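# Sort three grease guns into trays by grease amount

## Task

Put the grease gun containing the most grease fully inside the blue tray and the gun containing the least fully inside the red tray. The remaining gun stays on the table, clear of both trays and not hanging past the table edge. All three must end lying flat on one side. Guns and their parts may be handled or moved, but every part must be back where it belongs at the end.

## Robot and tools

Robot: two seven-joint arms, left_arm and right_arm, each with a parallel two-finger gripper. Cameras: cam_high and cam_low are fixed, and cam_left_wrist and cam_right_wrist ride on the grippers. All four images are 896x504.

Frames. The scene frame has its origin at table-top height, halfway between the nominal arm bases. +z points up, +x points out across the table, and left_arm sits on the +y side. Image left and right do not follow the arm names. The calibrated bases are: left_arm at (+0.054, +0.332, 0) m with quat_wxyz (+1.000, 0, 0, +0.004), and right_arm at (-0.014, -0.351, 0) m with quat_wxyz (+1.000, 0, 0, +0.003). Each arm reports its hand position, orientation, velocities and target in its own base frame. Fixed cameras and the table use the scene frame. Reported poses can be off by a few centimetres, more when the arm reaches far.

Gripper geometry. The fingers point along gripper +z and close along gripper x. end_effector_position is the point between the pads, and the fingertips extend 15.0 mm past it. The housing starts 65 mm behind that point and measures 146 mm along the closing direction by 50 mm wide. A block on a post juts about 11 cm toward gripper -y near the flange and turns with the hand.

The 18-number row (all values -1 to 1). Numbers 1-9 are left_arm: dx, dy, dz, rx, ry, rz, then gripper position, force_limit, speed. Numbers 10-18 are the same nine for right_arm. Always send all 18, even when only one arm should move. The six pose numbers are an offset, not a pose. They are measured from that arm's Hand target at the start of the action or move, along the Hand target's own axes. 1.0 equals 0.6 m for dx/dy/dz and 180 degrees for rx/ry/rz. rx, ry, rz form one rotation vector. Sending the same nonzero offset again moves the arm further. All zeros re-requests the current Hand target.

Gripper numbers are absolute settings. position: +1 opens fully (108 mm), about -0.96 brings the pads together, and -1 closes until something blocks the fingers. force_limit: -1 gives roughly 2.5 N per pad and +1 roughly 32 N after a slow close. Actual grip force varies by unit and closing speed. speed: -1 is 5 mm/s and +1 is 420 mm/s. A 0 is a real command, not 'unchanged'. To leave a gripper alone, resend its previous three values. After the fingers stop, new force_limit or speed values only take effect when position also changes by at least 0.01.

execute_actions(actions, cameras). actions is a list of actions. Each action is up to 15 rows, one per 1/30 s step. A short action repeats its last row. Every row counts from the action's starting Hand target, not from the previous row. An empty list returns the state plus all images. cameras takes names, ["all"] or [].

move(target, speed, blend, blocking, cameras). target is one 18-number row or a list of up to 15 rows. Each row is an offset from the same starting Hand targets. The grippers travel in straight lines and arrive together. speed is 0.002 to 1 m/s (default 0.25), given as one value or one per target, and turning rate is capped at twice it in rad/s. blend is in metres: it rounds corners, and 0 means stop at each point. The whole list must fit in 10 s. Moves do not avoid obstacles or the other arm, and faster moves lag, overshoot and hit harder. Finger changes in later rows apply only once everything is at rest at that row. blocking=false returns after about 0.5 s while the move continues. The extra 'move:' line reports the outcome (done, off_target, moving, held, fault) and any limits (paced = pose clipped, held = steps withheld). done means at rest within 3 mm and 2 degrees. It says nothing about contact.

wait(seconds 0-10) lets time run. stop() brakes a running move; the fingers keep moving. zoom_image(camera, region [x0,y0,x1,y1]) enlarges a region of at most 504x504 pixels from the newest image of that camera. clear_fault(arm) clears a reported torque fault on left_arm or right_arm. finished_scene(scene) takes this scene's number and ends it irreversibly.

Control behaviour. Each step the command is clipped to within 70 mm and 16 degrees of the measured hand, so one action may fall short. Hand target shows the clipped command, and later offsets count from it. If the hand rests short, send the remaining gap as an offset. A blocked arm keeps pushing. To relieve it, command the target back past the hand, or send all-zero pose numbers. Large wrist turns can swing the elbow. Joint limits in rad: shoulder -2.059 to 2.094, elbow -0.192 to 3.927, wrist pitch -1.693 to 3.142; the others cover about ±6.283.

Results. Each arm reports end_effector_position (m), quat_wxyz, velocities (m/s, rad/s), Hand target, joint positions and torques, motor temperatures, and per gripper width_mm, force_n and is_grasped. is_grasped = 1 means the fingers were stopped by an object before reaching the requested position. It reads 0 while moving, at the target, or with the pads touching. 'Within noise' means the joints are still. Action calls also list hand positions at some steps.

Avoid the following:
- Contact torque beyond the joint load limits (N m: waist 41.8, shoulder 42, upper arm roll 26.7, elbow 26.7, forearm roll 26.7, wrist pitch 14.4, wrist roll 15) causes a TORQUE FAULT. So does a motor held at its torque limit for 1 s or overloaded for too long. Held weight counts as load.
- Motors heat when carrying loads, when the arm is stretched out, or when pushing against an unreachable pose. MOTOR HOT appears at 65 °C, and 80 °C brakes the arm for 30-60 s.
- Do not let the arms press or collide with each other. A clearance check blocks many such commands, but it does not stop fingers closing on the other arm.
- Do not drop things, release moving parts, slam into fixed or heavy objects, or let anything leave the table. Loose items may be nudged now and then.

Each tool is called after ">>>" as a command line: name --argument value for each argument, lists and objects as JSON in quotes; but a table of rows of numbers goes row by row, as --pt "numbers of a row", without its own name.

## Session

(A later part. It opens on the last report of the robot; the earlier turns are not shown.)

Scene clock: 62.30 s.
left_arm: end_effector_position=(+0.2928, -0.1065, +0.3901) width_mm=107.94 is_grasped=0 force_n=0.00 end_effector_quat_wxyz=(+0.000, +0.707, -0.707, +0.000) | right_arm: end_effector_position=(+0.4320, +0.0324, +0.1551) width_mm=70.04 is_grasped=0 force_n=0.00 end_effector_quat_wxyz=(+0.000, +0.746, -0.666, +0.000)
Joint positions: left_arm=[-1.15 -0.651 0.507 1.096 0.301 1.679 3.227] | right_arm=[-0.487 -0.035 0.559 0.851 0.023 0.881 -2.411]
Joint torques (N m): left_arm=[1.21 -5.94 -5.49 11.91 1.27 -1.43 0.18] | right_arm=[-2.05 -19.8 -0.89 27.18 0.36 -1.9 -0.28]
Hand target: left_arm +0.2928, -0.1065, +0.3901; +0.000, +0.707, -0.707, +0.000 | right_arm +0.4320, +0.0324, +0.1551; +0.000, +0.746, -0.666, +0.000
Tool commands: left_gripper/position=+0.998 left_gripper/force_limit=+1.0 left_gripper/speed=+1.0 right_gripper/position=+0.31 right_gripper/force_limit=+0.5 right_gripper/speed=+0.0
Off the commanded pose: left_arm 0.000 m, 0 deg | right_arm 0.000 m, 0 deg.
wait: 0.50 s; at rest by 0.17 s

>>> move --pt "0 0 0 0 0 0 0.998 1 1 -0.224 -0.0592 0.07 0 0 0.067 0.31 0.5 0" --pt "0 0 0 0 0 0 0.998 1 1 -0.224 -0.0592 0 0 0 0.067 0.31 0.5 0" --speed '[0.25,0.15]'

>>> wait --seconds 0.3

>>> wait --seconds 0.3

>>> move --pt "0 0 0 0 0 0 0.998 1 1 0 0 0.2195 0 0 0 0.31 0.5 0" --pt "0 0 0 0 0 0 0.998 1 1 0 0 0.2195 0 0 0 -1 -0.3 -0.6" --pt "0 0 0 0 0 0 0.998 1 1 0 0 0.07 0 0 0 -1 -0.3 -0.6" --pt "0 0 0 0 0 0 0.998 1 1 0 0 0 0 0 0 -1 -0.3 -0.6" --speed '[0.25,0.25,0.25,0.15]'

>>> wait --seconds 0.3

>>> wait --seconds 0.3

>>> move --pt "0 0 0 0 0 0 0.998 1 1 0 0 0.2195 0 0 0 -1 -0.3 -0.6" --pt "0 0 0 0 0 0 0.998 1 1 0 0 0.2195 0 0 0 0.31 0.5 0" --pt "0 0 0 0 0 0 0.998 1 1 0 0 0 0 0 0 0.31 0.5 0" --speed '[0.25,0.25,0.15]'

>>> wait --seconds 0.3

Scene clock: 65.20 s.
left_arm: end_effector_position=(+0.2928, -0.1065, +0.3901) width_mm=107.94 is_grasped=0 force_n=0.00 end_effector_quat_wxyz=(+0.000, +0.707, -0.707, +0.000) | right_arm: end_effector_position=(+0.4523, +0.1699, +0.1549) width_mm=70.04 is_grasped=0 force_n=0.00 end_effector_quat_wxyz=(+0.000, -0.671, +0.741, +0.000)
Joint positions: left_arm=[-1.15 -0.651 0.507 1.096 0.301 1.679 3.227] | right_arm=[-0.305 0.162 0.687 1.041 -0.129 0.92 -1.803]
Joint torques (N m): left_arm=[1.19 -5.83 -5.57 11.95 1.28 -1.39 0.19] | right_arm=[-1.89 -22.97 3.48 27.4 0.63 -1.86 -0.29]
Hand target: left_arm +0.2928, -0.1065, +0.3901; +0.000, +0.707, -0.707, +0.000 | right_arm +0.4523, +0.1699, +0.1550; +0.000, -0.671, +0.741, +0.000
Off the commanded pose: left_arm 0.000 m, 0 deg | right_arm 0.000 m, 0 deg.
move: done

Scene clock: 65.50 s.
left_arm: end_effector_position=(+0.2928, -0.1065, +0.3901) width_mm=107.94 is_grasped=0 force_n=0.00 end_effector_quat_wxyz=(+0.000, +0.707, -0.707, +0.000) | right_arm: end_effector_position=(+0.4523, +0.1699, +0.1550) width_mm=70.04 is_grasped=0 force_n=0.00 end_effector_quat_wxyz=(+0.000, -0.671, +0.741, +0.000)
Joint positions: left_arm=[-1.15 -0.651 0.507 1.096 0.301 1.679 3.227] | right_arm=[-0.305 0.162 0.687 1.041 -0.129 0.92 -1.803]
Joint torques (N m): left_arm=[1.13 -5.83 -5.52 11.9 1.3 -1.45 0.18] | right_arm=[-2.34 -23.27 3.37 27.34 0.3 -1.95 -0.3]
Hand target: left_arm +0.2928, -0.1065, +0.3901; +0.000, +0.707, -0.707, +0.000 | right_arm +0.4523, +0.1699, +0.1550; +0.000, -0.671, +0.741, +0.000
Tool commands: left_gripper/position=+0.998 left_gripper/force_limit=+1.0 left_gripper/speed=+1.0 right_gripper/position=+0.31 right_gripper/force_limit=+0.5 right_gripper/speed=+0.0
Off the commanded pose: left_arm 0.000 m, 0 deg | right_arm 0.000 m, 0 deg.
wait: 0.30 s; at rest by 0.17 s

Scene clock: 65.80 s.
left_arm: end_effector_position=(+0.2928, -0.1065, +0.3901) width_mm=107.94 is_grasped=0 force_n=0.00 end_effector_quat_wxyz=(+0.000, +0.707, -0.707, +0.000) | right_arm: end_effector_position=(+0.4523, +0.1699, +0.1550) width_mm=70.04 is_grasped=0 force_n=0.00 end_effector_quat_wxyz=(+0.000, -0.671, +0.741, +0.000)
Joint positions: left_arm=[-1.15 -0.651 0.507 1.096 0.301 1.679 3.227] | right_arm=[-0.305 0.162 0.687 1.041 -0.129 0.92 -1.803]
Joint torques (N m): left_arm=[1.19 -5.83 -5.53 11.9 1.25 -1.44 0.23] | right_arm=[-2.43 -22.97 3.42 27.08 0.31 -2.06 -0.19]
Hand target: left_arm +0.2928, -0.1065, +0.3901; +0.000, +0.707, -0.707, +0.000 | right_arm +0.4523, +0.1699, +0.1550; +0.000, -0.671, +0.741, +0.000
Tool commands: left_gripper/position=+0.998 left_gripper/force_limit=+1.0 left_gripper/speed=+1.0 right_gripper/position=+0.31 right_gripper/force_limit=+0.5 right_gripper/speed=+0.0
Off the commanded pose: left_arm 0.000 m, 0 deg | right_arm 0.000 m, 0 deg.
wait: 0.30 s; at rest by 0.17 s

Scene clock: 69.00 s.
left_arm: end_effector_position=(+0.2928, -0.1065, +0.3901) width_mm=107.94 is_grasped=0 force_n=0.00 end_effector_quat_wxyz=(+0.000, +0.707, -0.707, +0.000) | right_arm: end_effector_position=(+0.4522, +0.1699, +0.1549) width_mm=35.37 is_grasped=1 force_n=26.19 end_effector_quat_wxyz=(+0.000, -0.671, +0.741, +0.000)
Joint positions: left_arm=[-1.15 -0.651 0.507 1.096 0.301 1.679 3.227] | right_arm=[-0.315 0.163 0.699 1.041 -0.132 0.92 -1.801]
Joint torques (N m): left_arm=[1.14 -5.76 -5.45 11.92 1.25 -1.36 0.2] | right_arm=[-2.21 -25.81 3.83 30.7 0.34 -2.45 -0.26]
Hand target: left_arm +0.2928, -0.1065, +0.3901; +0.000, +0.707, -0.707, +0.000 | right_arm +0.4523, +0.1699, +0.1550; +0.000, -0.671, +0.741, +0.000
Off the commanded pose: left_arm 0.000 m, 0 deg | right_arm 0.000 m, 0 deg.
move: done

Scene clock: 69.30 s.
left_arm: end_effector_position=(+0.2928, -0.1065, +0.3901) width_mm=107.94 is_grasped=0 force_n=0.00 end_effector_quat_wxyz=(+0.000, +0.707, -0.707, +0.000) | right_arm: end_effector_position=(+0.4523, +0.1699, +0.1550) width_mm=35.37 is_grasped=1 force_n=26.19 end_effector_quat_wxyz=(+0.000, -0.671, +0.741, +0.000)
Joint positions: left_arm=[-1.15 -0.651 0.507 1.096 0.301 1.679 3.227] | right_arm=[-0.315 0.163 0.699 1.041 -0.132 0.92 -1.801]
Joint torques (N m): left_arm=[1.08 -5.93 -5.56 12.03 1.21 -1.38 0.21] | right_arm=[-2.49 -25.12 3.94 30.83 0.62 -2.43 -0.19]
Hand target: left_arm +0.2928, -0.1065, +0.3901; +0.000, +0.707, -0.707, +0.000 | right_arm +0.4523, +0.1699, +0.1550; +0.000, -0.671, +0.741, +0.000
Tool commands: left_gripper/position=+0.998 left_gripper/force_limit=+1.0 left_gripper/speed=+1.0 right_gripper/position=-1.0 right_gripper/force_limit=-0.3 right_gripper/speed=-0.6
Off the commanded pose: left_arm 0.000 m, 0 deg | right_arm 0.000 m, 0 deg.
wait: 0.30 s; at rest by 0.17 s

Scene clock: 69.60 s.
left_arm: end_effector_position=(+0.2928, -0.1065, +0.3901) width_mm=107.94 is_grasped=0 force_n=0.00 end_effector_quat_wxyz=(+0.000, +0.707, -0.707, +0.000) | right_arm: end_effector_position=(+0.4523, +0.1699, +0.1550) width_mm=35.37 is_grasped=1 force_n=26.19 end_effector_quat_wxyz=(+0.000, -0.671, +0.741, +0.000)
Joint positions: left_arm=[-1.15 -0.651 0.507 1.096 0.301 1.679 3.227] | right_arm=[-0.315 0.163 0.699 1.041 -0.132 0.92 -1.801]
Joint torques (N m): left_arm=[1.12 -5.69 -5.57 11.88 1.24 -1.46 0.15] | right_arm=[-2.2 -24.72 4.15 30.88 0.44 -2.51 -0.06]
Hand target: left_arm +0.2928, -0.1065, +0.3901; +0.000, +0.707, -0.707, +0.000 | right_arm +0.4523, +0.1699, +0.1550; +0.000, -0.671, +0.741, +0.000
Tool commands: left_gripper/position=+0.998 left_gripper/force_limit=+1.0 left_gripper/speed=+1.0 right_gripper/position=-1.0 right_gripper/force_limit=-0.3 right_gripper/speed=-0.6
Off the commanded pose: left_arm 0.000 m, 0 deg | right_arm 0.000 m, 0 deg.
wait: 0.30 s; at rest by 0.17 s

Scene clock: 72.50 s.
left_arm: end_effector_position=(+0.2928, -0.1065, +0.3901) width_mm=107.94 is_grasped=0 force_n=0.00 end_effector_quat_wxyz=(+0.000, +0.707, -0.707, +0.000) | right_arm: end_effector_position=(+0.4522, +0.1699, +0.1549) width_mm=70.05 is_grasped=0 force_n=0.00 end_effector_quat_wxyz=(+0.000, -0.671, +0.741, +0.000)
Joint positions: left_arm=[-1.15 -0.651 0.507 1.096 0.301 1.679 3.227] | right_arm=[-0.33 0.165 0.714 1.041 -0.136 0.921 -1.798]
Joint torques (N m): left_arm=[1.15 -5.75 -5.63 11.97 1.3 -1.42 0.15] | right_arm=[-2.23 -22.68 3.66 27.21 0.49 -1.95 -0.43]
Hand target: left_arm +0.2928, -0.1065, +0.3901; +0.000, +0.707, -0.707, +0.000 | right_arm +0.4523, +0.1699, +0.1550; +0.000, -0.671, +0.741, +0.000
Off the commanded pose: left_arm 0.000 m, 0 deg | right_arm 0.000 m, 0 deg.
move: done

Scene clock: 72.80 s.
left_arm: end_effector_position=(+0.2928, -0.1065, +0.3901) width_mm=107.94 is_grasped=0 force_n=0.00 end_effector_quat_wxyz=(+0.000, +0.707, -0.707, +0.000) | right_arm: end_effector_position=(+0.4523, +0.1699, +0.1550) width_mm=70.05 is_grasped=0 force_n=0.00 end_effector_quat_wxyz=(+0.000, -0.671, +0.741, +0.000)
Joint positions: left_arm=[-1.15 -0.651 0.507 1.096 0.301 1.679 3.227] | right_arm=[-0.33 0.165 0.714 1.041 -0.136 0.921 -1.798]
Joint torques (N m): left_arm=[1.06 -5.62 -5.62 11.91 1.18 -1.42 0.14] | right_arm=[-2.61 -22.44 3.87 27.13 0.44 -1.85 -0.3]
Hand target: left_arm +0.2928, -0.1065, +0.3901; +0.000, +0.707, -0.707, +0.000 | right_arm +0.4523, +0.1699, +0.1550; +0.000, -0.671, +0.741, +0.000
Tool commands: left_gripper/position=+0.998 left_gripper/force_limit=+1.0 left_gripper/speed=+1.0 right_gripper/position=+0.31 right_gripper/force_limit=+0.5 right_gripper/speed=+0.0
Off the commanded pose: left_arm 0.000 m, 0 deg | right_arm 0.000 m, 0 deg.
wait: 0.30 s; at rest by 0.17 s

>>> move --pt "0 0 0 0 0 0 0.998 1 1 0 0 -0.08 0 0 1.0 0.31 0.5 0" --pt "0 0 0 0 0 0 0.998 1 1 0 0 0.2195 0 0 1.0 0.31 0.5 0" --pt "0 0 0 0 0 0 0.998 1 1 0 0 0.2195 0 0 1.0 -1 0.2 -0.6" --speed '[0.9,0.25,0.25]'

>>> move --pt "0 0 0 0 0 0 0.998 1 1 0 0 -0.2195 0 0 0 -1 0.2 -0.6" --pt "0.28 -0.018 0.283 0 0 -0.5 0.998 1 1 0.0687 -0.1363 -0.161 0 0 -0.531 -1 0.2 -0.6" --speed '[0.25,0.5]' --cameras '["cam_high","cam_low","cam_left_wrist"]'

Scene clock: 81.30 s.
left_arm: end_effector_position=(+0.2928, -0.1065, +0.3901) width_mm=107.94 is_grasped=0 force_n=0.00 end_effector_quat_wxyz=(+0.000, +0.707, -0.707, +0.000) | right_arm: end_effector_position=(+0.4522, +0.1698, +0.0233) width_mm=35.21 is_grasped=1 force_n=33.53 end_effector_quat_wxyz=(+0.000, +0.741, +0.671, +0.000)
Joint positions: left_arm=[-1.15 -0.651 0.507 1.096 0.301 1.679 3.227] | right_arm=[-0.108 0.43 0.462 0.959 -0.338 0.597 1.484]
Joint torques (N m): left_arm=[1.05 -5.68 -5.47 11.95 1.21 -1.47 0.14] | right_arm=[1.43 -26.73 5.48 21.52 -0.05 -2.37 0.27]
Hand target: left_arm +0.2928, -0.1065, +0.3901; +0.000, +0.707, -0.707, +0.000 | right_arm +0.4522, +0.1699, +0.0233; +0.000, +0.741, +0.671, +0.000
Off the commanded pose: left_arm 0.000 m, 0 deg | right_arm 0.000 m, 0 deg.
move: done; limits=paced

Scene clock: 84.53 s.
left_arm: end_effector_position=(+0.3034, -0.2744, +0.2202) width_mm=107.94 is_grasped=0 force_n=0.00 end_effector_quat_wxyz=(+0.000, +1.000, +0.000, +0.000) | right_arm: end_effector_position=(+0.3749, +0.2190, +0.1199) width_mm=35.21 is_grasped=1 force_n=33.35 end_effector_quat_wxyz=(+0.000, +0.000, +1.000, +0.000)
Joint positions: left_arm=[-1.028 -0.2 0.277 0.879 0.062 1.073 1.571] | right_arm=[-0.199 0.048 0.731 0.813 -0.047 0.778 -0.221]
Joint torques (N m): left_arm=[1.15 -18.08 -1.15 13.3 1.29 -1.56 -0.45] | right_arm=[-2.37 -21.31 1.58 26.79 0.55 -3.02 -0.27]
Hand target: left_arm +0.3034, -0.2744, +0.2202; +0.000, +1.000, +0.000, +0.000 | right_arm +0.3749, +0.2190, +0.1199; +0.000, +0.000, +1.000, +0.000
Off the commanded pose: left_arm 0.000 m, 0 deg | right_arm 0.000 m, 0 deg.
move: done
Images, in order (width x height): cam_high 896x504, cam_low 896x504, cam_left_wrist 896x504.

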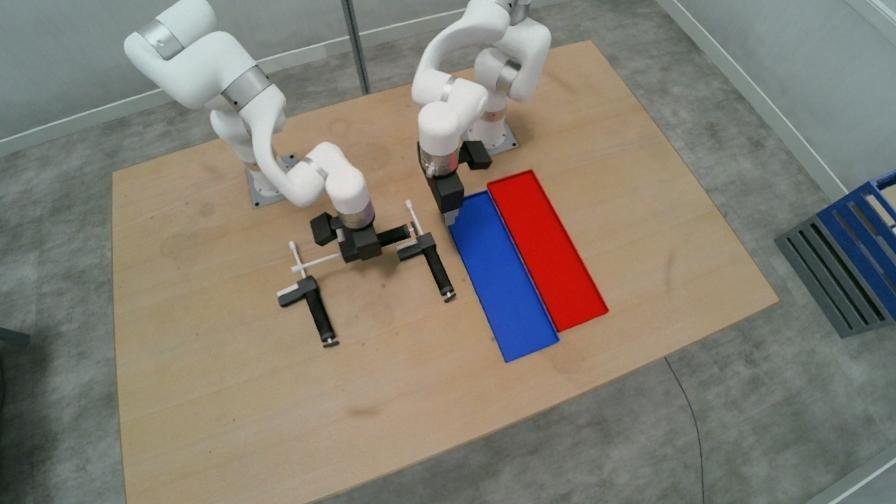

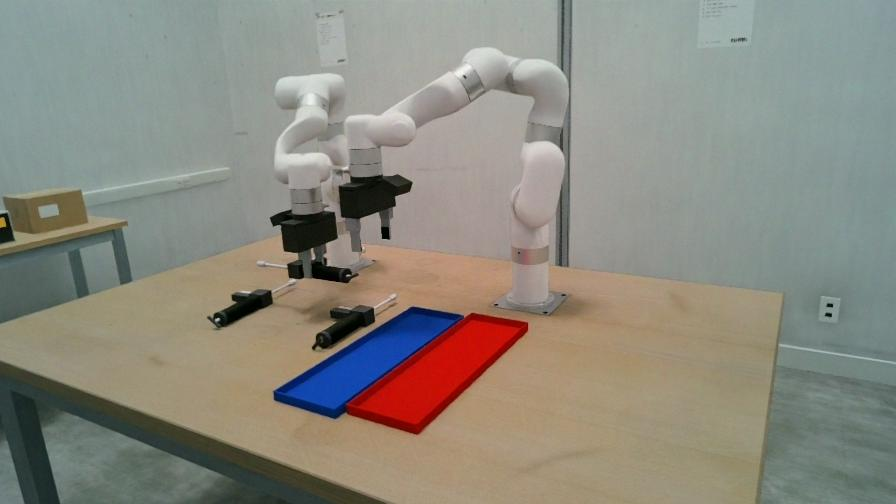

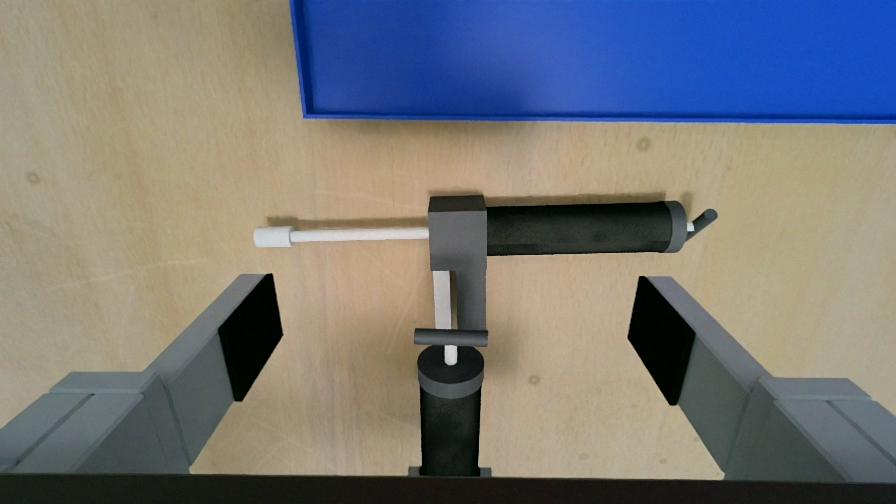

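>>> move --pt "0 0 0 0 0 0 0.2 0.5 0 0 0 0 0 0 0 -1 0.2 -0.6" --pt "0 0.11 0.175 0 0 0 0.2 0.5 0 0 0 0 0 0 0 -1 0.2 -0.6" --pt "0 0.11 0.175 0 0 0 -1 -0.4 -0.6 0 0 0 0 0 0 -1 0.2 -0.6" --pt "0 0.06 0.175 0 0 0 -1 -0.4 -0.6 0 0 0 0 0 0 -1 0.2 -0.6" --speed '[0.25,0.25,0.25,0.04]' --cameras '["cam_left_wrist"]'

Scene clock: 88.90 s.
left_arm: end_effector_position=(+0.3034, -0.3103, +0.1152) width_mm=39.28 is_grasped=1 force_n=24.68 end_effector_quat_wxyz=(+0.000, +1.000, +0.000, +0.000) | right_arm: end_effector_position=(+0.3749, +0.2190, +0.1199) width_mm=35.21 is_grasped=1 force_n=33.01 end_effector_quat_wxyz=(+0.000, +0.000, +1.000, +0.000)
Joint positions: left_arm=[-1.056 0.046 0.26 0.807 -0.017 0.763 1.573] | right_arm=[-0.2 0.048 0.731 0.813 -0.047 0.778 -0.221]
Joint torques (N m): left_arm=[2.74 -27 1.8 11.15 1.75 -1.63 0.49] | right_arm=[0.63 -18.63 1.17 24.46 -0.97 -1.5 -0.38]
Hand target: left_arm +0.3034, -0.3103, +0.1152; +0.000, +1.000, +0.000, +0.000 | right_arm +0.3749, +0.2190, +0.1199; +0.000, +0.000, +1.000, +0.000
Off the commanded pose: left_arm 0.000 m, 0 deg | right_arm 0.000 m, 0 deg.
move: done
Images, in order (width x height): cam_left_wrist 896x504.

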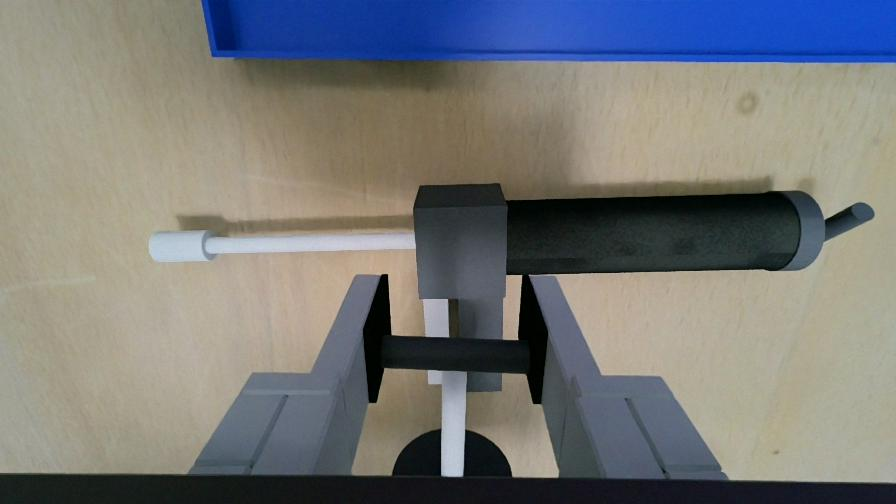

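>>> move --target '[0,-0.1,0,0,0,0,-1,-0.4,-0.6,0,0,0,0,0,0,-1,0.2,-0.6]' --speed 0.06 --cameras '["cam_left_wrist"]'

Scene clock: 90.53 s.
left_arm: end_effector_position=(+0.3034, -0.2505, +0.1153) width_mm=39.28 is_grasped=1 force_n=24.74 end_effector_quat_wxyz=(+0.000, +1.000, +0.000, +0.000) | right_arm: end_effector_position=(+0.3749, +0.2191, +0.1199) width_mm=35.21 is_grasped=1 force_n=33.04 end_effector_quat_wxyz=(+0.000, +0.000, +1.000, +0.000)
Joint positions: left_arm=[-1.002 -0.084 0.312 0.662 0.038 0.743 1.638] | right_arm=[-0.199 0.049 0.731 0.813 -0.047 0.778 -0.221]
Joint torques (N m): left_arm=[10.59 -18.38 8.09 5.66 4.72 1.67 0.38] | right_arm=[-16.46 -21.74 -12.89 16.02 -4.24 2.74 -0.19]
Hand target: left_arm +0.3034, -0.2503, +0.1152; +0.000, +1.000, +0.000, +0.000 | right_arm +0.3749, +0.2190, +0.1199; +0.000, +0.000, +1.000, +0.000
Off the commanded pose: left_arm 0.000 m, 0 deg | right_arm 0.000 m, 0 deg.
move: done
Images, in order (width x height): cam_left_wrist 896x504.

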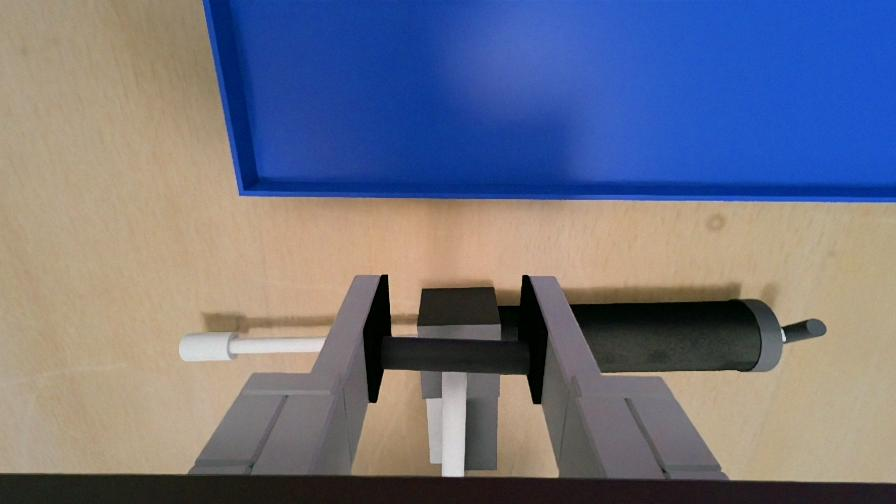

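>>> wait --seconds 0.1 --cameras '["cam_high","cam_low","cam_right_wrist"]'

>>> zoom_image --camera "cam_low" --region '[230, 180, 430, 310]'

Scene clock: 91.10 s.
left_arm: end_effector_position=(+0.3034, -0.2503, +0.1152) width_mm=39.28 is_grasped=1 force_n=24.74 end_effector_quat_wxyz=(+0.000, +1.000, +0.000, +0.000) | right_arm: end_effector_position=(+0.3749, +0.2190, +0.1199) width_mm=35.21 is_grasped=1 force_n=33.05 end_effector_quat_wxyz=(+0.000, +0.000, +1.000, +0.000)
Joint positions: left_arm=[-1.002 -0.084 0.312 0.662 0.038 0.744 1.638] | right_arm=[-0.2 0.048 0.731 0.813 -0.047 0.778 -0.221]
Joint torques (N m): left_arm=[10.68 -18.49 7.98 5.67 4.67 1.82 0.19] | right_arm=[-16.52 -21.3 -13.02 16.14 -4.27 2.64 -0.11]
Hand target: left_arm +0.3034, -0.2503, +0.1152; +0.000, +1.000, +0.000, +0.000 | right_arm +0.3749, +0.2190, +0.1199; +0.000, +0.000, +1.000, +0.000
Tool commands: left_gripper/position=-1.0 left_gripper/force_limit=-0.4 left_gripper/speed=-0.6 right_gripper/position=-1.0 right_gripper/force_limit=+0.2 right_gripper/speed=-0.6
Off the commanded pose: left_arm 0.000 m, 0 deg | right_arm 0.000 m, 0 deg.
wait: 0.10 s; at rest from the start
Images, in order (width x height): cam_high 896x504, cam_low 896x504, cam_right_wrist 896x504.

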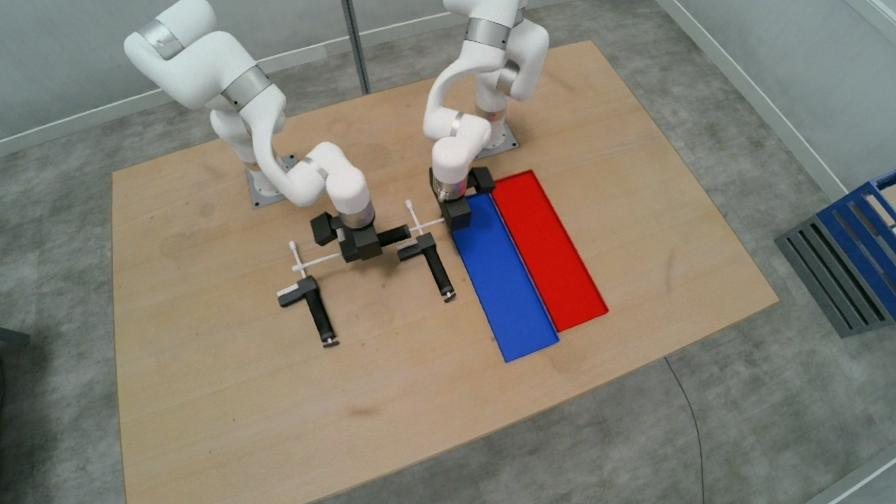

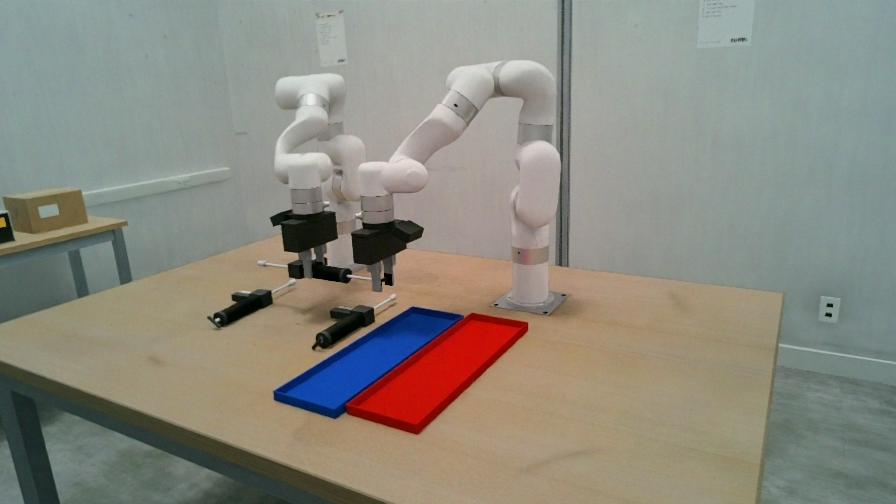

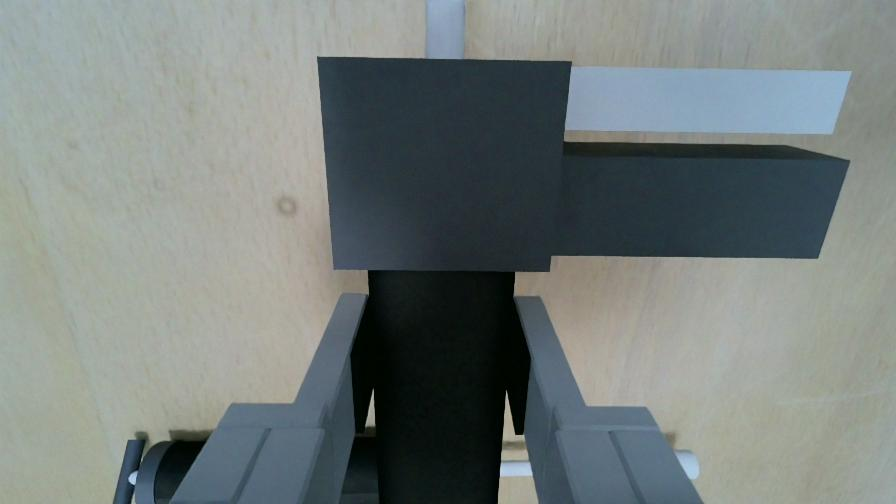

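Scaled by 2.520 from the camera's 896x504 image, which has a finer 1280x720 frame.

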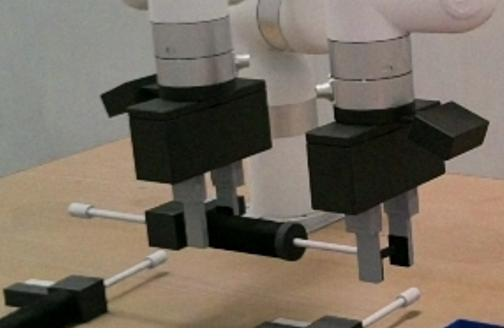

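>>> move --target '[0,0.01,0,0,0,0,-1,-0.4,-0.6,0,0,0,0,0,0,-1,0.2,-0.6]' --speed 0.03

>>> move --target '[0,0.015,0,0,0,0,-1,-0.4,-0.6,0,0,0,0,0,0,-1,0.2,-0.6]' --speed 0.03

>>> move --target '[0,0.025,0,0,0,0,-1,-0.4,-0.6,0,0,0,0,0,0,-1,0.2,-0.6]' --speed 0.03 --cameras '["cam_left_wrist"]'

Scene clock: 92.70 s.
left_arm: end_effector_position=(+0.3033, -0.2561, +0.1151) width_mm=39.28 is_grasped=1 force_n=24.72 end_effector_quat_wxyz=(-0.001, +1.000, +0.000, -0.001) | right_arm: end_effector_position=(+0.3749, +0.2187, +0.1198) width_mm=35.21 is_grasped=1 force_n=33.13 end_effector_quat_wxyz=(+0.000, +0.001, +1.000, -0.001)
Joint positions: left_arm=[-1.008 -0.071 0.307 0.676 0.032 0.745 1.631] | right_arm=[-0.2 0.048 0.73 0.813 -0.047 0.779 -0.221]
Joint torques (N m): left_arm=[-0.93 -19.75 -0.9 12.68 -0.74 -1.82 -0.46] | right_arm=[3.09 -19.65 3.42 28.38 -0.04 -2.99 -0.2]
Hand target: left_arm +0.3034, -0.2563, +0.1152; +0.000, +1.000, +0.000, +0.000 | right_arm +0.3749, +0.2190, +0.1199; +0.000, +0.000, +1.000, +0.000
Off the commanded pose: left_arm 0.000 m, 0 deg | right_arm 0.000 m, 0 deg.
move: done

Scene clock: 93.47 s.
left_arm: end_effector_position=(+0.3034, -0.2653, +0.1152) width_mm=39.28 is_grasped=1 force_n=24.72 end_effector_quat_wxyz=(+0.000, +1.000, +0.000, +0.000) | right_arm: end_effector_position=(+0.3749, +0.2190, +0.1199) width_mm=35.21 is_grasped=1 force_n=33.10 end_effector_quat_wxyz=(+0.000, +0.000, +1.000, +0.000)
Joint positions: left_arm=[-1.017 -0.052 0.298 0.696 0.023 0.747 1.621] | right_arm=[-0.2 0.048 0.731 0.813 -0.047 0.778 -0.221]
Joint torques (N m): left_arm=[-0.57 -20.5 -0.54 12.81 -0.75 -1.64 -0.48] | right_arm=[4.27 -18.92 3.65 28.7 0.71 -2.87 -0.49]
Hand target: left_arm +0.3034, -0.2653, +0.1152; +0.000, +1.000, +0.000, +0.000 | right_arm +0.3749, +0.2190, +0.1199; +0.000, +0.000, +1.000, +0.000
Off the commanded pose: left_arm 0.000 m, 0 deg | right_arm 0.000 m, 0 deg.
move: done

Scene clock: 94.30 s.
left_arm: end_effector_position=(+0.3034, -0.2803, +0.1152) width_mm=39.28 is_grasped=1 force_n=24.71 end_effector_quat_wxyz=(+0.000, +1.000, +0.000, +0.000) | right_arm: end_effector_position=(+0.3749, +0.2190, +0.1199) width_mm=35.21 is_grasped=1 force_n=33.07 end_effector_quat_wxyz=(+0.000, +0.000, +1.000, +0.000)
Joint positions: left_arm=[-1.031 -0.02 0.285 0.732 0.008 0.751 1.605] | right_arm=[-0.2 0.048 0.731 0.813 -0.047 0.778 -0.221]
Joint torques (N m): left_arm=[-0.45 -21.39 -0.19 12.77 -0.73 -1.74 -0.5] | right_arm=[4.21 -19.04 3.4 28.07 0.46 -2.64 -0.21]
Hand target: left_arm +0.3034, -0.2803, +0.1152; +0.000, +1.000, +0.000, +0.000 | right_arm +0.3749, +0.2190, +0.1199; +0.000, +0.000, +1.000, +0.000
Off the commanded pose: left_arm 0.000 m, 0 deg | right_arm 0.000 m, 0 deg.
move: done
Images, in order (width x height): cam_left_wrist 896x504.

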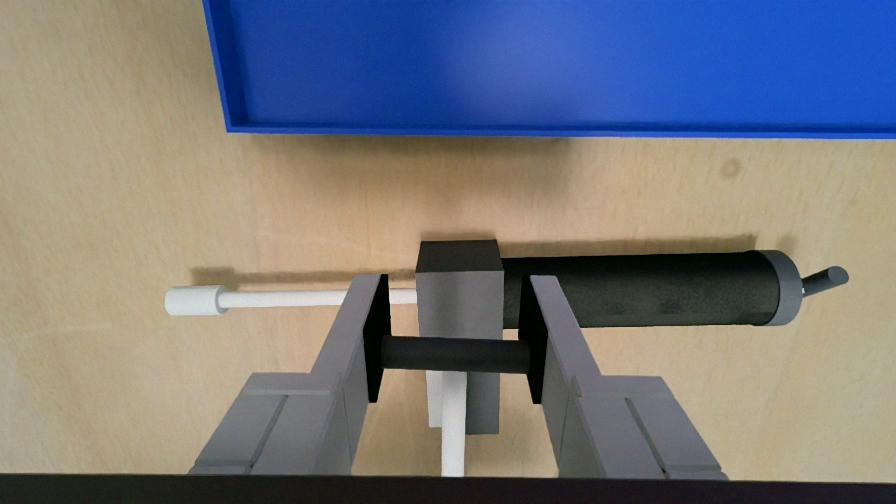

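>>> move --target '[0,0.101,0,0,0,0,-1,-0.4,-0.6,0,0,0,0,0,0,-1,0.2,-0.6]' --speed 0.08

>>> move --pt "0 0 0 0 0 0 0.2 0.5 0 0 0 0 0 0 0 -1 0.2 -0.6" --pt "0 0 -0.175 0 0 0 0.2 0.5 0 0 0 0 0 0 0 -1 0.2 -0.6" --pt "0 -0.11 -0.175 0 0 0 0.2 0.5 0 0 0 0 0 0 0 -1 0.2 -0.6" --cameras '["cam_left_wrist"]' --blend '[0,0.02,0]'

Scene clock: 96.83 s.
left_arm: end_effector_position=(+0.3033, -0.3408, +0.1151) width_mm=39.28 is_grasped=1 force_n=24.68 end_effector_quat_wxyz=(+0.000, +1.000, +0.000, +0.000) | right_arm: end_effector_position=(+0.3750, +0.2189, +0.1199) width_mm=35.21 is_grasped=1 force_n=33.03 end_effector_quat_wxyz=(+0.000, +0.001, +1.000, +0.000)
Joint positions: left_arm=[-1.078 0.114 0.237 0.891 -0.038 0.781 1.541] | right_arm=[-0.2 0.048 0.731 0.813 -0.047 0.778 -0.221]
Joint torques (N m): left_arm=[-0.75 -26.96 0.07 15.42 -1.09 -3.04 -0.61] | right_arm=[5.55 -18.98 7.13 25.9 0.47 -2.23 -0.08]
Hand target: left_arm +0.3033, -0.3409, +0.1152; +0.000, +1.000, +0.000, +0.000 | right_arm +0.3749, +0.2190, +0.1199; +0.000, +0.000, +1.000, +0.000
Off the commanded pose: left_arm 0.000 m, 0 deg | right_arm 0.000 m, 0 deg.
move: done

Scene clock: 98.53 s.
left_arm: end_effector_position=(+0.3034, -0.2750, +0.2202) width_mm=63.99 is_grasped=0 force_n=0.00 end_effector_quat_wxyz=(+0.000, +1.000, +0.000, +0.000) | right_arm: end_effector_position=(+0.3749, +0.2190, +0.1199) width_mm=35.21 is_grasped=1 force_n=33.33 end_effector_quat_wxyz=(+0.000, +0.000, +1.000, +0.000)
Joint positions: left_arm=[-1.035 -0.199 0.282 0.88 0.063 1.073 1.569] | right_arm=[-0.2 0.048 0.731 0.813 -0.047 0.778 -0.221]
Joint torques (N m): left_arm=[1.46 -22.46 -0.47 12.44 1.18 -1.14 0.33] | right_arm=[-2.26 -20.68 0.48 29.13 -0.77 -3.16 0]
Hand target: left_arm +0.3034, -0.2750, +0.2202; +0.000, +1.000, +0.000, +0.000 | right_arm +0.3749, +0.2190, +0.1199; +0.000, +0.000, +1.000, +0.000
Off the commanded pose: left_arm 0.000 m, 0 deg | right_arm 0.000 m, 0 deg.
move: done
Images, in order (width x height): cam_left_wrist 896x504.

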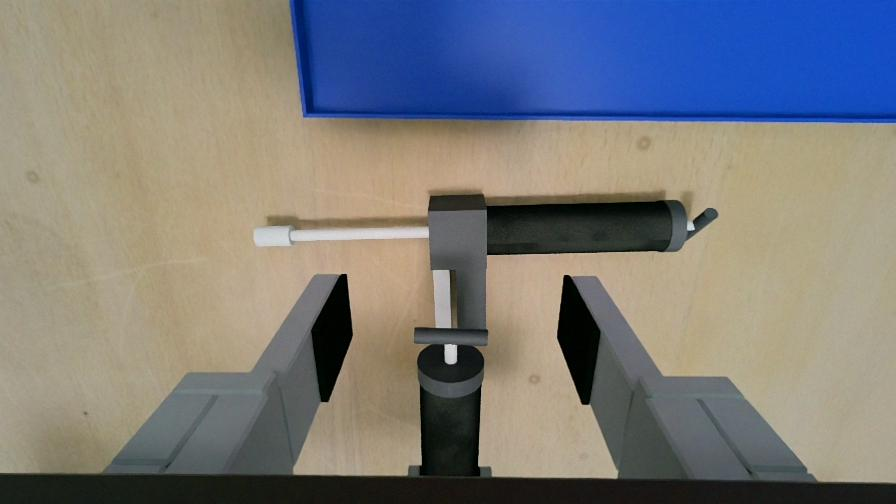

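>>> move --pt "0 -0.25 -0.15 0 0 0 0.2 0.5 0 -0.1288 -0.0818 -0.06 0 0 0.531 -1 0.2 -0.6" --pt "0 -0.25 -0.15 0 0 0 0.2 0.5 0 -0.1288 -0.0818 0.1607 0 0 0.531 -1 0.2 -0.6" --pt "0 -0.25 -0.15 0 0 0 0.2 0.5 0 -0.1288 -0.0818 0.1607 0 0 0.531 0.31 0.5 0" --speed '[0.5,0.25,0.25]'

>>> move --pt "0 0 0 0 0 0 0.2 0.5 0 0 0 -0.2207 0 0 0 0.31 0.5 0" --pt "0 0 0 0 0 0 0.2 0.5 0 -0.3284 0.0671 -0.2207 0 0 -0.0444 0.31 0.5 0" --cameras '["cam_right_wrist"]' --blend '[0.03,0]'

Scene clock: 103.53 s.
left_arm: end_effector_position=(+0.3036, -0.1250, +0.3103) width_mm=63.99 is_grasped=0 force_n=0.00 end_effector_quat_wxyz=(+0.000, +1.000, +0.000, +0.000) | right_arm: end_effector_position=(+0.4521, +0.1698, +0.0235) width_mm=70.05 is_grasped=0 force_n=0.00 end_effector_quat_wxyz=(+0.000, +0.741, +0.671, +0.000)
Joint positions: left_arm=[-0.893 -0.565 0.383 0.869 0.204 1.404 1.757] | right_arm=[-0.12 0.432 0.474 0.959 -0.347 0.599 1.49]
Joint torques (N m): left_arm=[1.14 -11.41 -2.9 13.22 1.32 -1.31 0.34] | right_arm=[1.79 -26.1 5.02 19.89 -0.34 -1.64 0.19]
Hand target: left_arm +0.3036, -0.1250, +0.3103; +0.000, +1.000, +0.000, +0.000 | right_arm +0.4521, +0.1697, +0.0234; +0.000, +0.741, +0.671, +0.000
Off the commanded pose: left_arm 0.000 m, 0 deg | right_arm 0.000 m, 0 deg.
move: done

Scene clock: 105.40 s.
left_arm: end_effector_position=(+0.3036, -0.1250, +0.3103) width_mm=63.99 is_grasped=0 force_n=0.00 end_effector_quat_wxyz=(+0.000, +1.000, +0.000, +0.000) | right_arm: end_effector_position=(+0.4729, -0.0302, +0.1560) width_mm=70.05 is_grasped=0 force_n=0.00 end_effector_quat_wxyz=(+0.000, +0.692, +0.722, +0.000)
Joint positions: left_arm=[-0.893 -0.565 0.383 0.869 0.204 1.404 1.757] | right_arm=[-0.449 0.103 0.394 1.004 -0.051 0.909 0.719]
Joint torques (N m): left_arm=[1.15 -11.24 -2.86 13.32 1.31 -1.4 0.29] | right_arm=[-2.19 -22.39 0.85 27.1 0.26 -1.66 -0.23]
Hand target: left_arm +0.3036, -0.1250, +0.3103; +0.000, +1.000, +0.000, +0.000 | right_arm +0.4729, -0.0302, +0.1560; +0.000, +0.692, +0.721, +0.000
Off the commanded pose: left_arm 0.000 m, 0 deg | right_arm 0.000 m, 0 deg.
move: done
Images, in order (width x height): cam_right_wrist 896x504.

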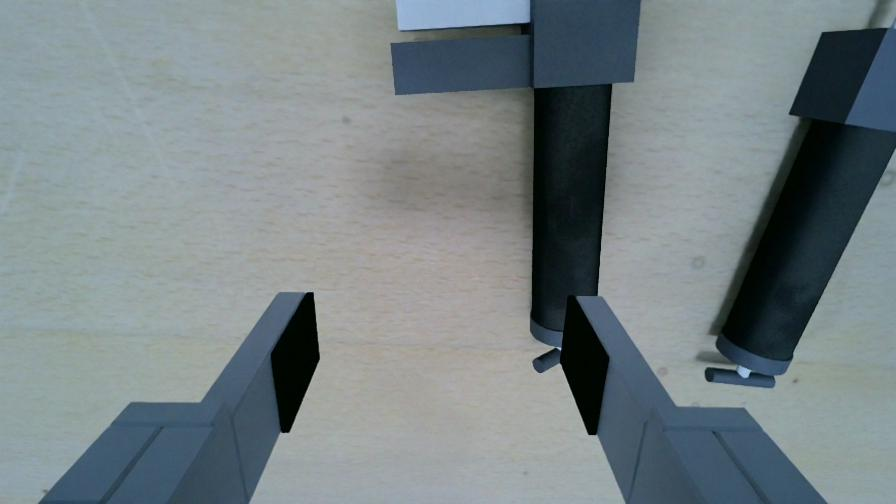

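>>> move --pt "0 0 0 0 0 0 0.2 0.5 0 0.6655 -0.0567 0 0 0 0 0.31 0.5 0" --speed 0.4 --cameras '["cam_right_wrist"]'

Scene clock: 107.60 s.
left_arm: end_effector_position=(+0.3036, -0.1250, +0.3103) width_mm=63.99 is_grasped=0 force_n=0.00 end_effector_quat_wxyz=(+0.000, +1.000, +0.000, +0.000) | right_arm: end_effector_position=(+0.4225, +0.3673, +0.1558) width_mm=70.05 is_grasped=0 force_n=0.00 end_effector_quat_wxyz=(+0.000, +0.692, +0.721, +0.000)
Joint positions: left_arm=[-0.893 -0.565 0.383 0.869 0.204 1.404 1.757] | right_arm=[0.133 0.45 0.681 1.378 -0.323 1.043 1.674]
Joint torques (N m): left_arm=[1.13 -11.38 -3.06 13.19 1.26 -1.4 0.33] | right_arm=[1.76 -28.29 7.48 26.94 -0.45 -1.82 0.32]
Hand target: left_arm +0.3036, -0.1250, +0.3103; +0.000, +1.000, +0.000, +0.000 | right_arm +0.4225, +0.3674, +0.1557; +0.000, +0.692, +0.721, +0.000
Off the commanded pose: left_arm 0.000 m, 0 deg | right_arm 0.000 m, 0 deg.
move: done
Images, in order (width x height): cam_right_wrist 896x504.

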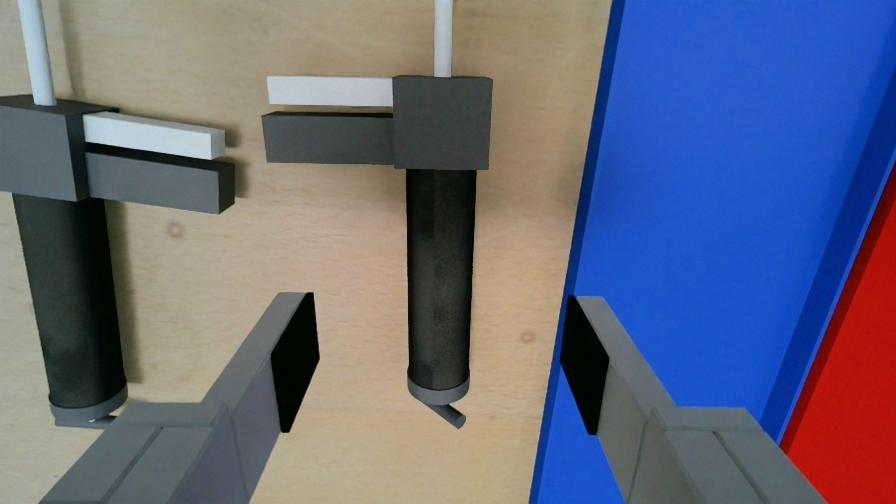

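>>> move --pt "0 0 0 0 0 0 0.2 0.5 0 0 0 0.2203 0 0 0 0.31 0.5 0" --pt "0 0 0 0 0 0 0.2 0.5 0 0 0 0.2203 0 0 0 -1 0.2 -0.6" --pt "0 0 0 0 0 0 0.2 0.5 0 0 0 0 0 0 0 -1 0.2 -0.6" --pt "0 0.249 0.15 0 0 0 0.2 0.5 0 -0.2438 -0.0895 0.0595 0 0 -0.486 -1 0.2 -0.6" --cameras '["cam_left_wrist"]' --speed '[0.25,0.25,0.25,0.5]' --blend '[0,0,0.03,0]'

Scene clock: 113.10 s.
left_arm: end_effector_position=(+0.3034, -0.2744, +0.2202) width_mm=63.99 is_grasped=0 force_n=0.00 end_effector_quat_wxyz=(+0.000, +1.000, +0.000, +0.000) | right_arm: end_effector_position=(+0.3748, +0.2190, +0.1202) width_mm=35.18 is_grasped=1 force_n=34.82 end_effector_quat_wxyz=(+0.000, +0.001, +1.000, +0.000)
Joint positions: left_arm=[-1.036 -0.2 0.284 0.879 0.064 1.073 1.569] | right_arm=[-0.38 0.058 0.913 0.813 -0.065 0.78 -0.204]
Joint torques (N m): left_arm=[-0.59 -18.21 -1.15 13.08 -0.5 -1.53 -0.37] | right_arm=[-2.5 -18.07 1.85 26.48 0.55 -3.01 -0.39]
Hand target: left_arm +0.3034, -0.2744, +0.2202; +0.000, +1.000, +0.000, +0.000 | right_arm +0.3748, +0.2190, +0.1202; +0.000, +0.001, +1.000, +0.000
Off the commanded pose: left_arm 0.000 m, 0 deg | right_arm 0.000 m, 0 deg.
move: done
Images, in order (width x height): cam_left_wrist 896x504.

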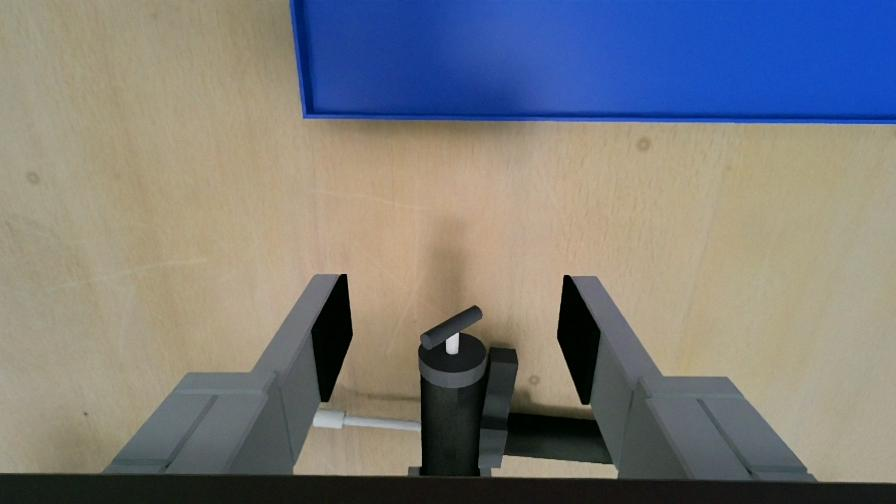

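>>> move --pt "0 0.108 0.175 0 0 0 0.2 0.5 0 0 0 0 0 0 0 -1 0.2 -0.6" --pt "0 0.108 0.175 0 0 0 -1 -0.4 -0.6 0 0 0 0 0 0 -1 0.2 -0.6" --pt "0 0.075 0.175 0 0 0 -1 -0.4 -0.6 0 0 0 0 0 0 -1 0.2 -0.6" --speed '[0.25,0.25,0.06]' --cameras '["cam_left_wrist"]'

Scene clock: 116.30 s.
left_arm: end_effector_position=(+0.3033, -0.3194, +0.1152) width_mm=8.46 is_grasped=1 force_n=19.11 end_effector_quat_wxyz=(+0.000, +1.000, +0.000, +0.000) | right_arm: end_effector_position=(+0.3748, +0.2190, +0.1202) width_mm=35.18 is_grasped=1 force_n=34.81 end_effector_quat_wxyz=(+0.000, +0.001, +1.000, +0.000)
Joint positions: left_arm=[-1.071 0.066 0.261 0.831 -0.025 0.768 1.564] | right_arm=[-0.38 0.058 0.913 0.813 -0.065 0.78 -0.204]
Joint torques (N m): left_arm=[2.21 -27.17 1.37 10.6 1.57 -1.28 0.28] | right_arm=[-1.48 -15.75 0.71 27.23 -0.82 -2.02 0.27]
Hand target: left_arm +0.3033, -0.3193, +0.1152; +0.000, +1.000, +0.000, +0.000 | right_arm +0.3748, +0.2190, +0.1202; +0.000, +0.001, +1.000, +0.000
Off the commanded pose: left_arm 0.000 m, 0 deg | right_arm 0.000 m, 0 deg.
move: done
Images, in order (width x height): cam_left_wrist 896x504.

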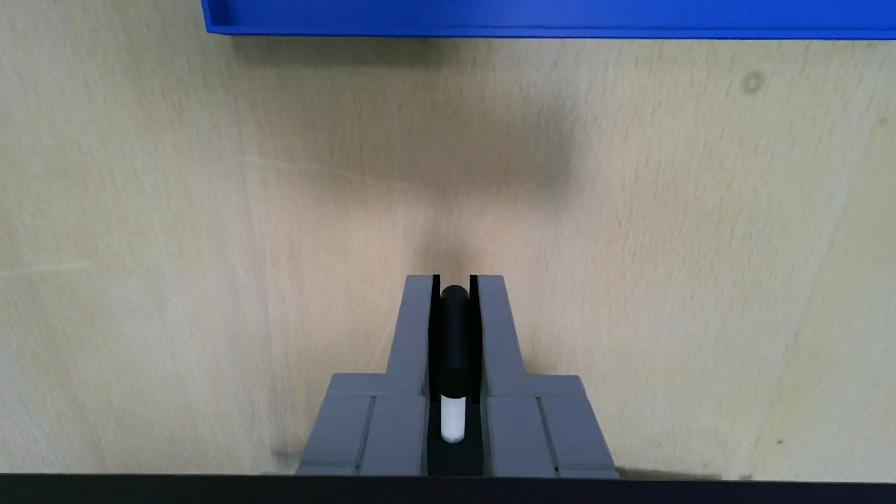

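>>> move --target '[0,-0.033,0,0,0,0,-1,-0.4,-0.6,0,0,0,0,0,0,-1,0.2,-0.6]' --speed 0.06

>>> move --target '[0,-0.025,0,0,0,0,-1,-0.4,-0.6,0,0,0,0,0,0,-1,0.2,-0.6]' --speed 0.06

Scene clock: 117.43 s.
left_arm: end_effector_position=(+0.3034, -0.2996, +0.1152) width_mm=8.46 is_grasped=1 force_n=19.11 end_effector_quat_wxyz=(+0.000, +1.000, +0.000, +0.000) | right_arm: end_effector_position=(+0.3748, +0.2190, +0.1202) width_mm=35.18 is_grasped=1 force_n=34.82 end_effector_quat_wxyz=(+0.000, +0.001, +1.000, +0.000)
Joint positions: left_arm=[-1.055 0.022 0.277 0.779 -0.009 0.759 1.584] | right_arm=[-0.38 0.058 0.913 0.813 -0.065 0.78 -0.204]
Joint torques (N m): left_arm=[1.8 -25.88 0.96 10.48 1.49 -1.26 0.36] | right_arm=[-1.15 -16.48 0.1 26.94 -0.81 -1.96 0.29]
Hand target: left_arm +0.3034, -0.2995, +0.1152; +0.000, +1.000, +0.000, +0.000 | right_arm +0.3748, +0.2190, +0.1202; +0.000, +0.001, +1.000, +0.000
Off the commanded pose: left_arm 0.000 m, 0 deg | right_arm 0.000 m, 0 deg.
move: done

Scene clock: 118.23 s.
left_arm: end_effector_position=(+0.3034, -0.2847, +0.1153) width_mm=8.46 is_grasped=1 force_n=19.11 end_effector_quat_wxyz=(+0.000, +1.000, +0.000, +0.000) | right_arm: end_effector_position=(+0.3748, +0.2192, +0.1202) width_mm=35.18 is_grasped=1 force_n=34.82 end_effector_quat_wxyz=(+0.000, +0.001, +1.000, +0.000)
Joint positions: left_arm=[-1.043 -0.01 0.289 0.742 0.004 0.752 1.6] | right_arm=[-0.38 0.058 0.913 0.813 -0.065 0.779 -0.204]
Joint torques (N m): left_arm=[6.51 -22.57 4.85 7.41 3.21 0.66 0.39] | right_arm=[-8.37 -17.2 -6.89 23.11 -1.93 -0.27 0.3]
Hand target: left_arm +0.3034, -0.2845, +0.1152; +0.000, +1.000, +0.000, +0.000 | right_arm +0.3748, +0.2190, +0.1202; +0.000, +0.001, +1.000, +0.000
Off the commanded pose: left_arm 0.000 m, 0 deg | right_arm 0.000 m, 0 deg.
move: done

>>> move --pt "0 0.0915 0 0 0 0 -1 -0.4 -0.6 0 0 0 0 0 0 -1 0.2 -0.6" --pt "0 0.0915 0 0 0 0 -0.3 0.5 0 0 0 0 0 0 0 -1 0.2 -0.6" --pt "0 0.0915 -0.16 0 0 0 -0.3 0.5 0 0 0 0 0 0 0 -1 0.2 -0.6" --pt "0 -0.2 -0.3 0 0 0 -0.3 0.5 0 0 0 0 0 0 0 -1 0.2 -0.6" --cameras '["cam_left_wrist"]' --blend '[0,0,0.03,0]' --speed '[0.1,0.25,0.25,0.4]'

Scene clock: 122.67 s.
left_arm: end_effector_position=(+0.3035, -0.1646, +0.2953) width_mm=36.50 is_grasped=0 force_n=0.00 end_effector_quat_wxyz=(+0.000, +1.000, +0.000, +0.000) | right_arm: end_effector_position=(+0.3748, +0.2190, +0.1202) width_mm=35.18 is_grasped=1 force_n=34.81 end_effector_quat_wxyz=(+0.000, +0.001, +1.000, +0.000)
Joint positions: left_arm=[-0.941 -0.491 0.358 0.869 0.171 1.337 1.694] | right_arm=[-0.381 0.058 0.913 0.813 -0.065 0.78 -0.204]
Joint torques (N m): left_arm=[1.2 -13.55 -2.25 13.51 1.35 -1.15 0.31] | right_arm=[-1.6 -17.24 0.46 26.94 -0.49 -2.4 -0.33]
Hand target: left_arm +0.3035, -0.1646, +0.2953; +0.000, +1.000, +0.000, +0.000 | right_arm +0.3748, +0.2190, +0.1202; +0.000, +0.001, +1.000, +0.000
Off the commanded pose: left_arm 0.000 m, 0 deg | right_arm 0.000 m, 0 deg.
move: done
Images, in order (width x height): cam_left_wrist 896x504.

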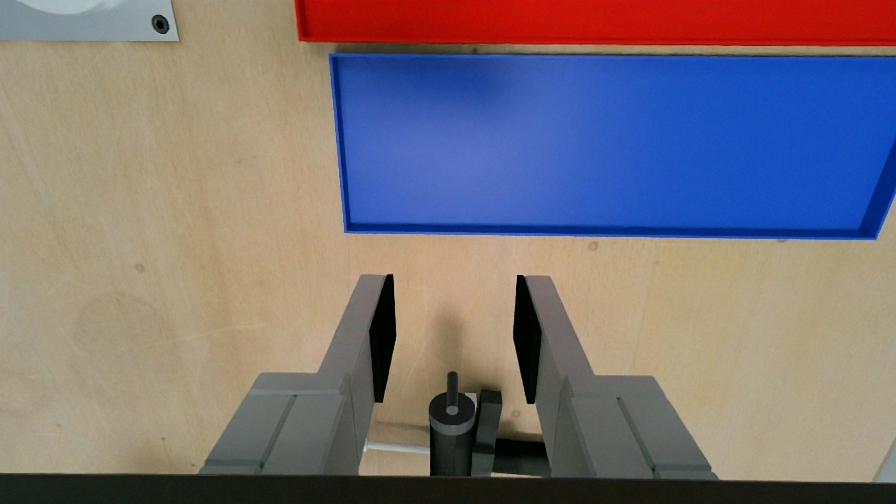

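>>> move --pt "0 0 0 0 0 0 -0.3 0.5 0 -0.0793 0.2473 -0.05 0 0 0.486 -1 0.2 -0.6" --pt "0 0 0 0 0 0 -0.3 0.5 0 -0.0793 0.2473 0.16 0 0 0.486 -1 0.2 -0.6" --pt "0 0 0 0 0 0 -0.3 0.5 0 -0.0793 0.2473 0.16 0 0 0.486 0.31 0.5 0" --pt "0 0 0 0 0 0 0.2 0.5 0 -0.0793 0.2473 -0.05 0 0 0.486 0.31 0.5 0" --speed '[0.5,0.25,0.25,0.25]' --cameras '["cam_right_wrist"]'

Scene clock: 128.57 s.
left_arm: end_effector_position=(+0.3035, -0.1646, +0.2953) width_mm=63.99 is_grasped=0 force_n=0.00 end_effector_quat_wxyz=(+0.000, +1.000, +0.000, +0.000) | right_arm: end_effector_position=(+0.4228, +0.3672, +0.1500) width_mm=70.05 is_grasped=0 force_n=0.00 end_effector_quat_wxyz=(+0.000, +0.692, +0.722, +0.000)
Joint positions: left_arm=[-0.941 -0.491 0.358 0.869 0.171 1.337 1.694] | right_arm=[0.126 0.462 0.688 1.373 -0.336 1.032 1.682]
Joint torques (N m): left_arm=[1.19 -13.64 -2.41 13.4 1.22 -1.45 0.35] | right_arm=[-1.95 -29.86 8.7 26.94 0.48 -1.83 -0.16]
Hand target: left_arm +0.3035, -0.1646, +0.2953; +0.000, +1.000, +0.000, +0.000 | right_arm +0.4228, +0.3672, +0.1500; +0.000, +0.692, +0.721, +0.000
Off the commanded pose: left_arm 0.000 m, 0 deg | right_arm 0.000 m, 0 deg.
move: done
Images, in order (width x height): cam_right_wrist 896x504.

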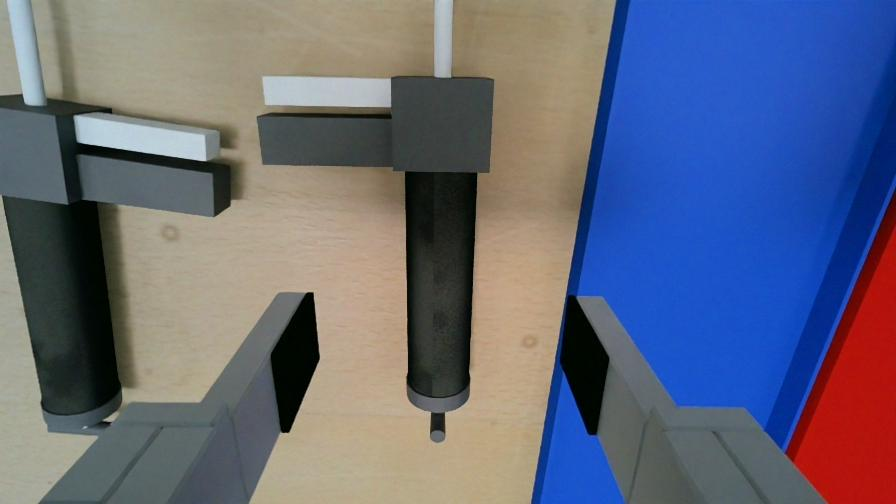

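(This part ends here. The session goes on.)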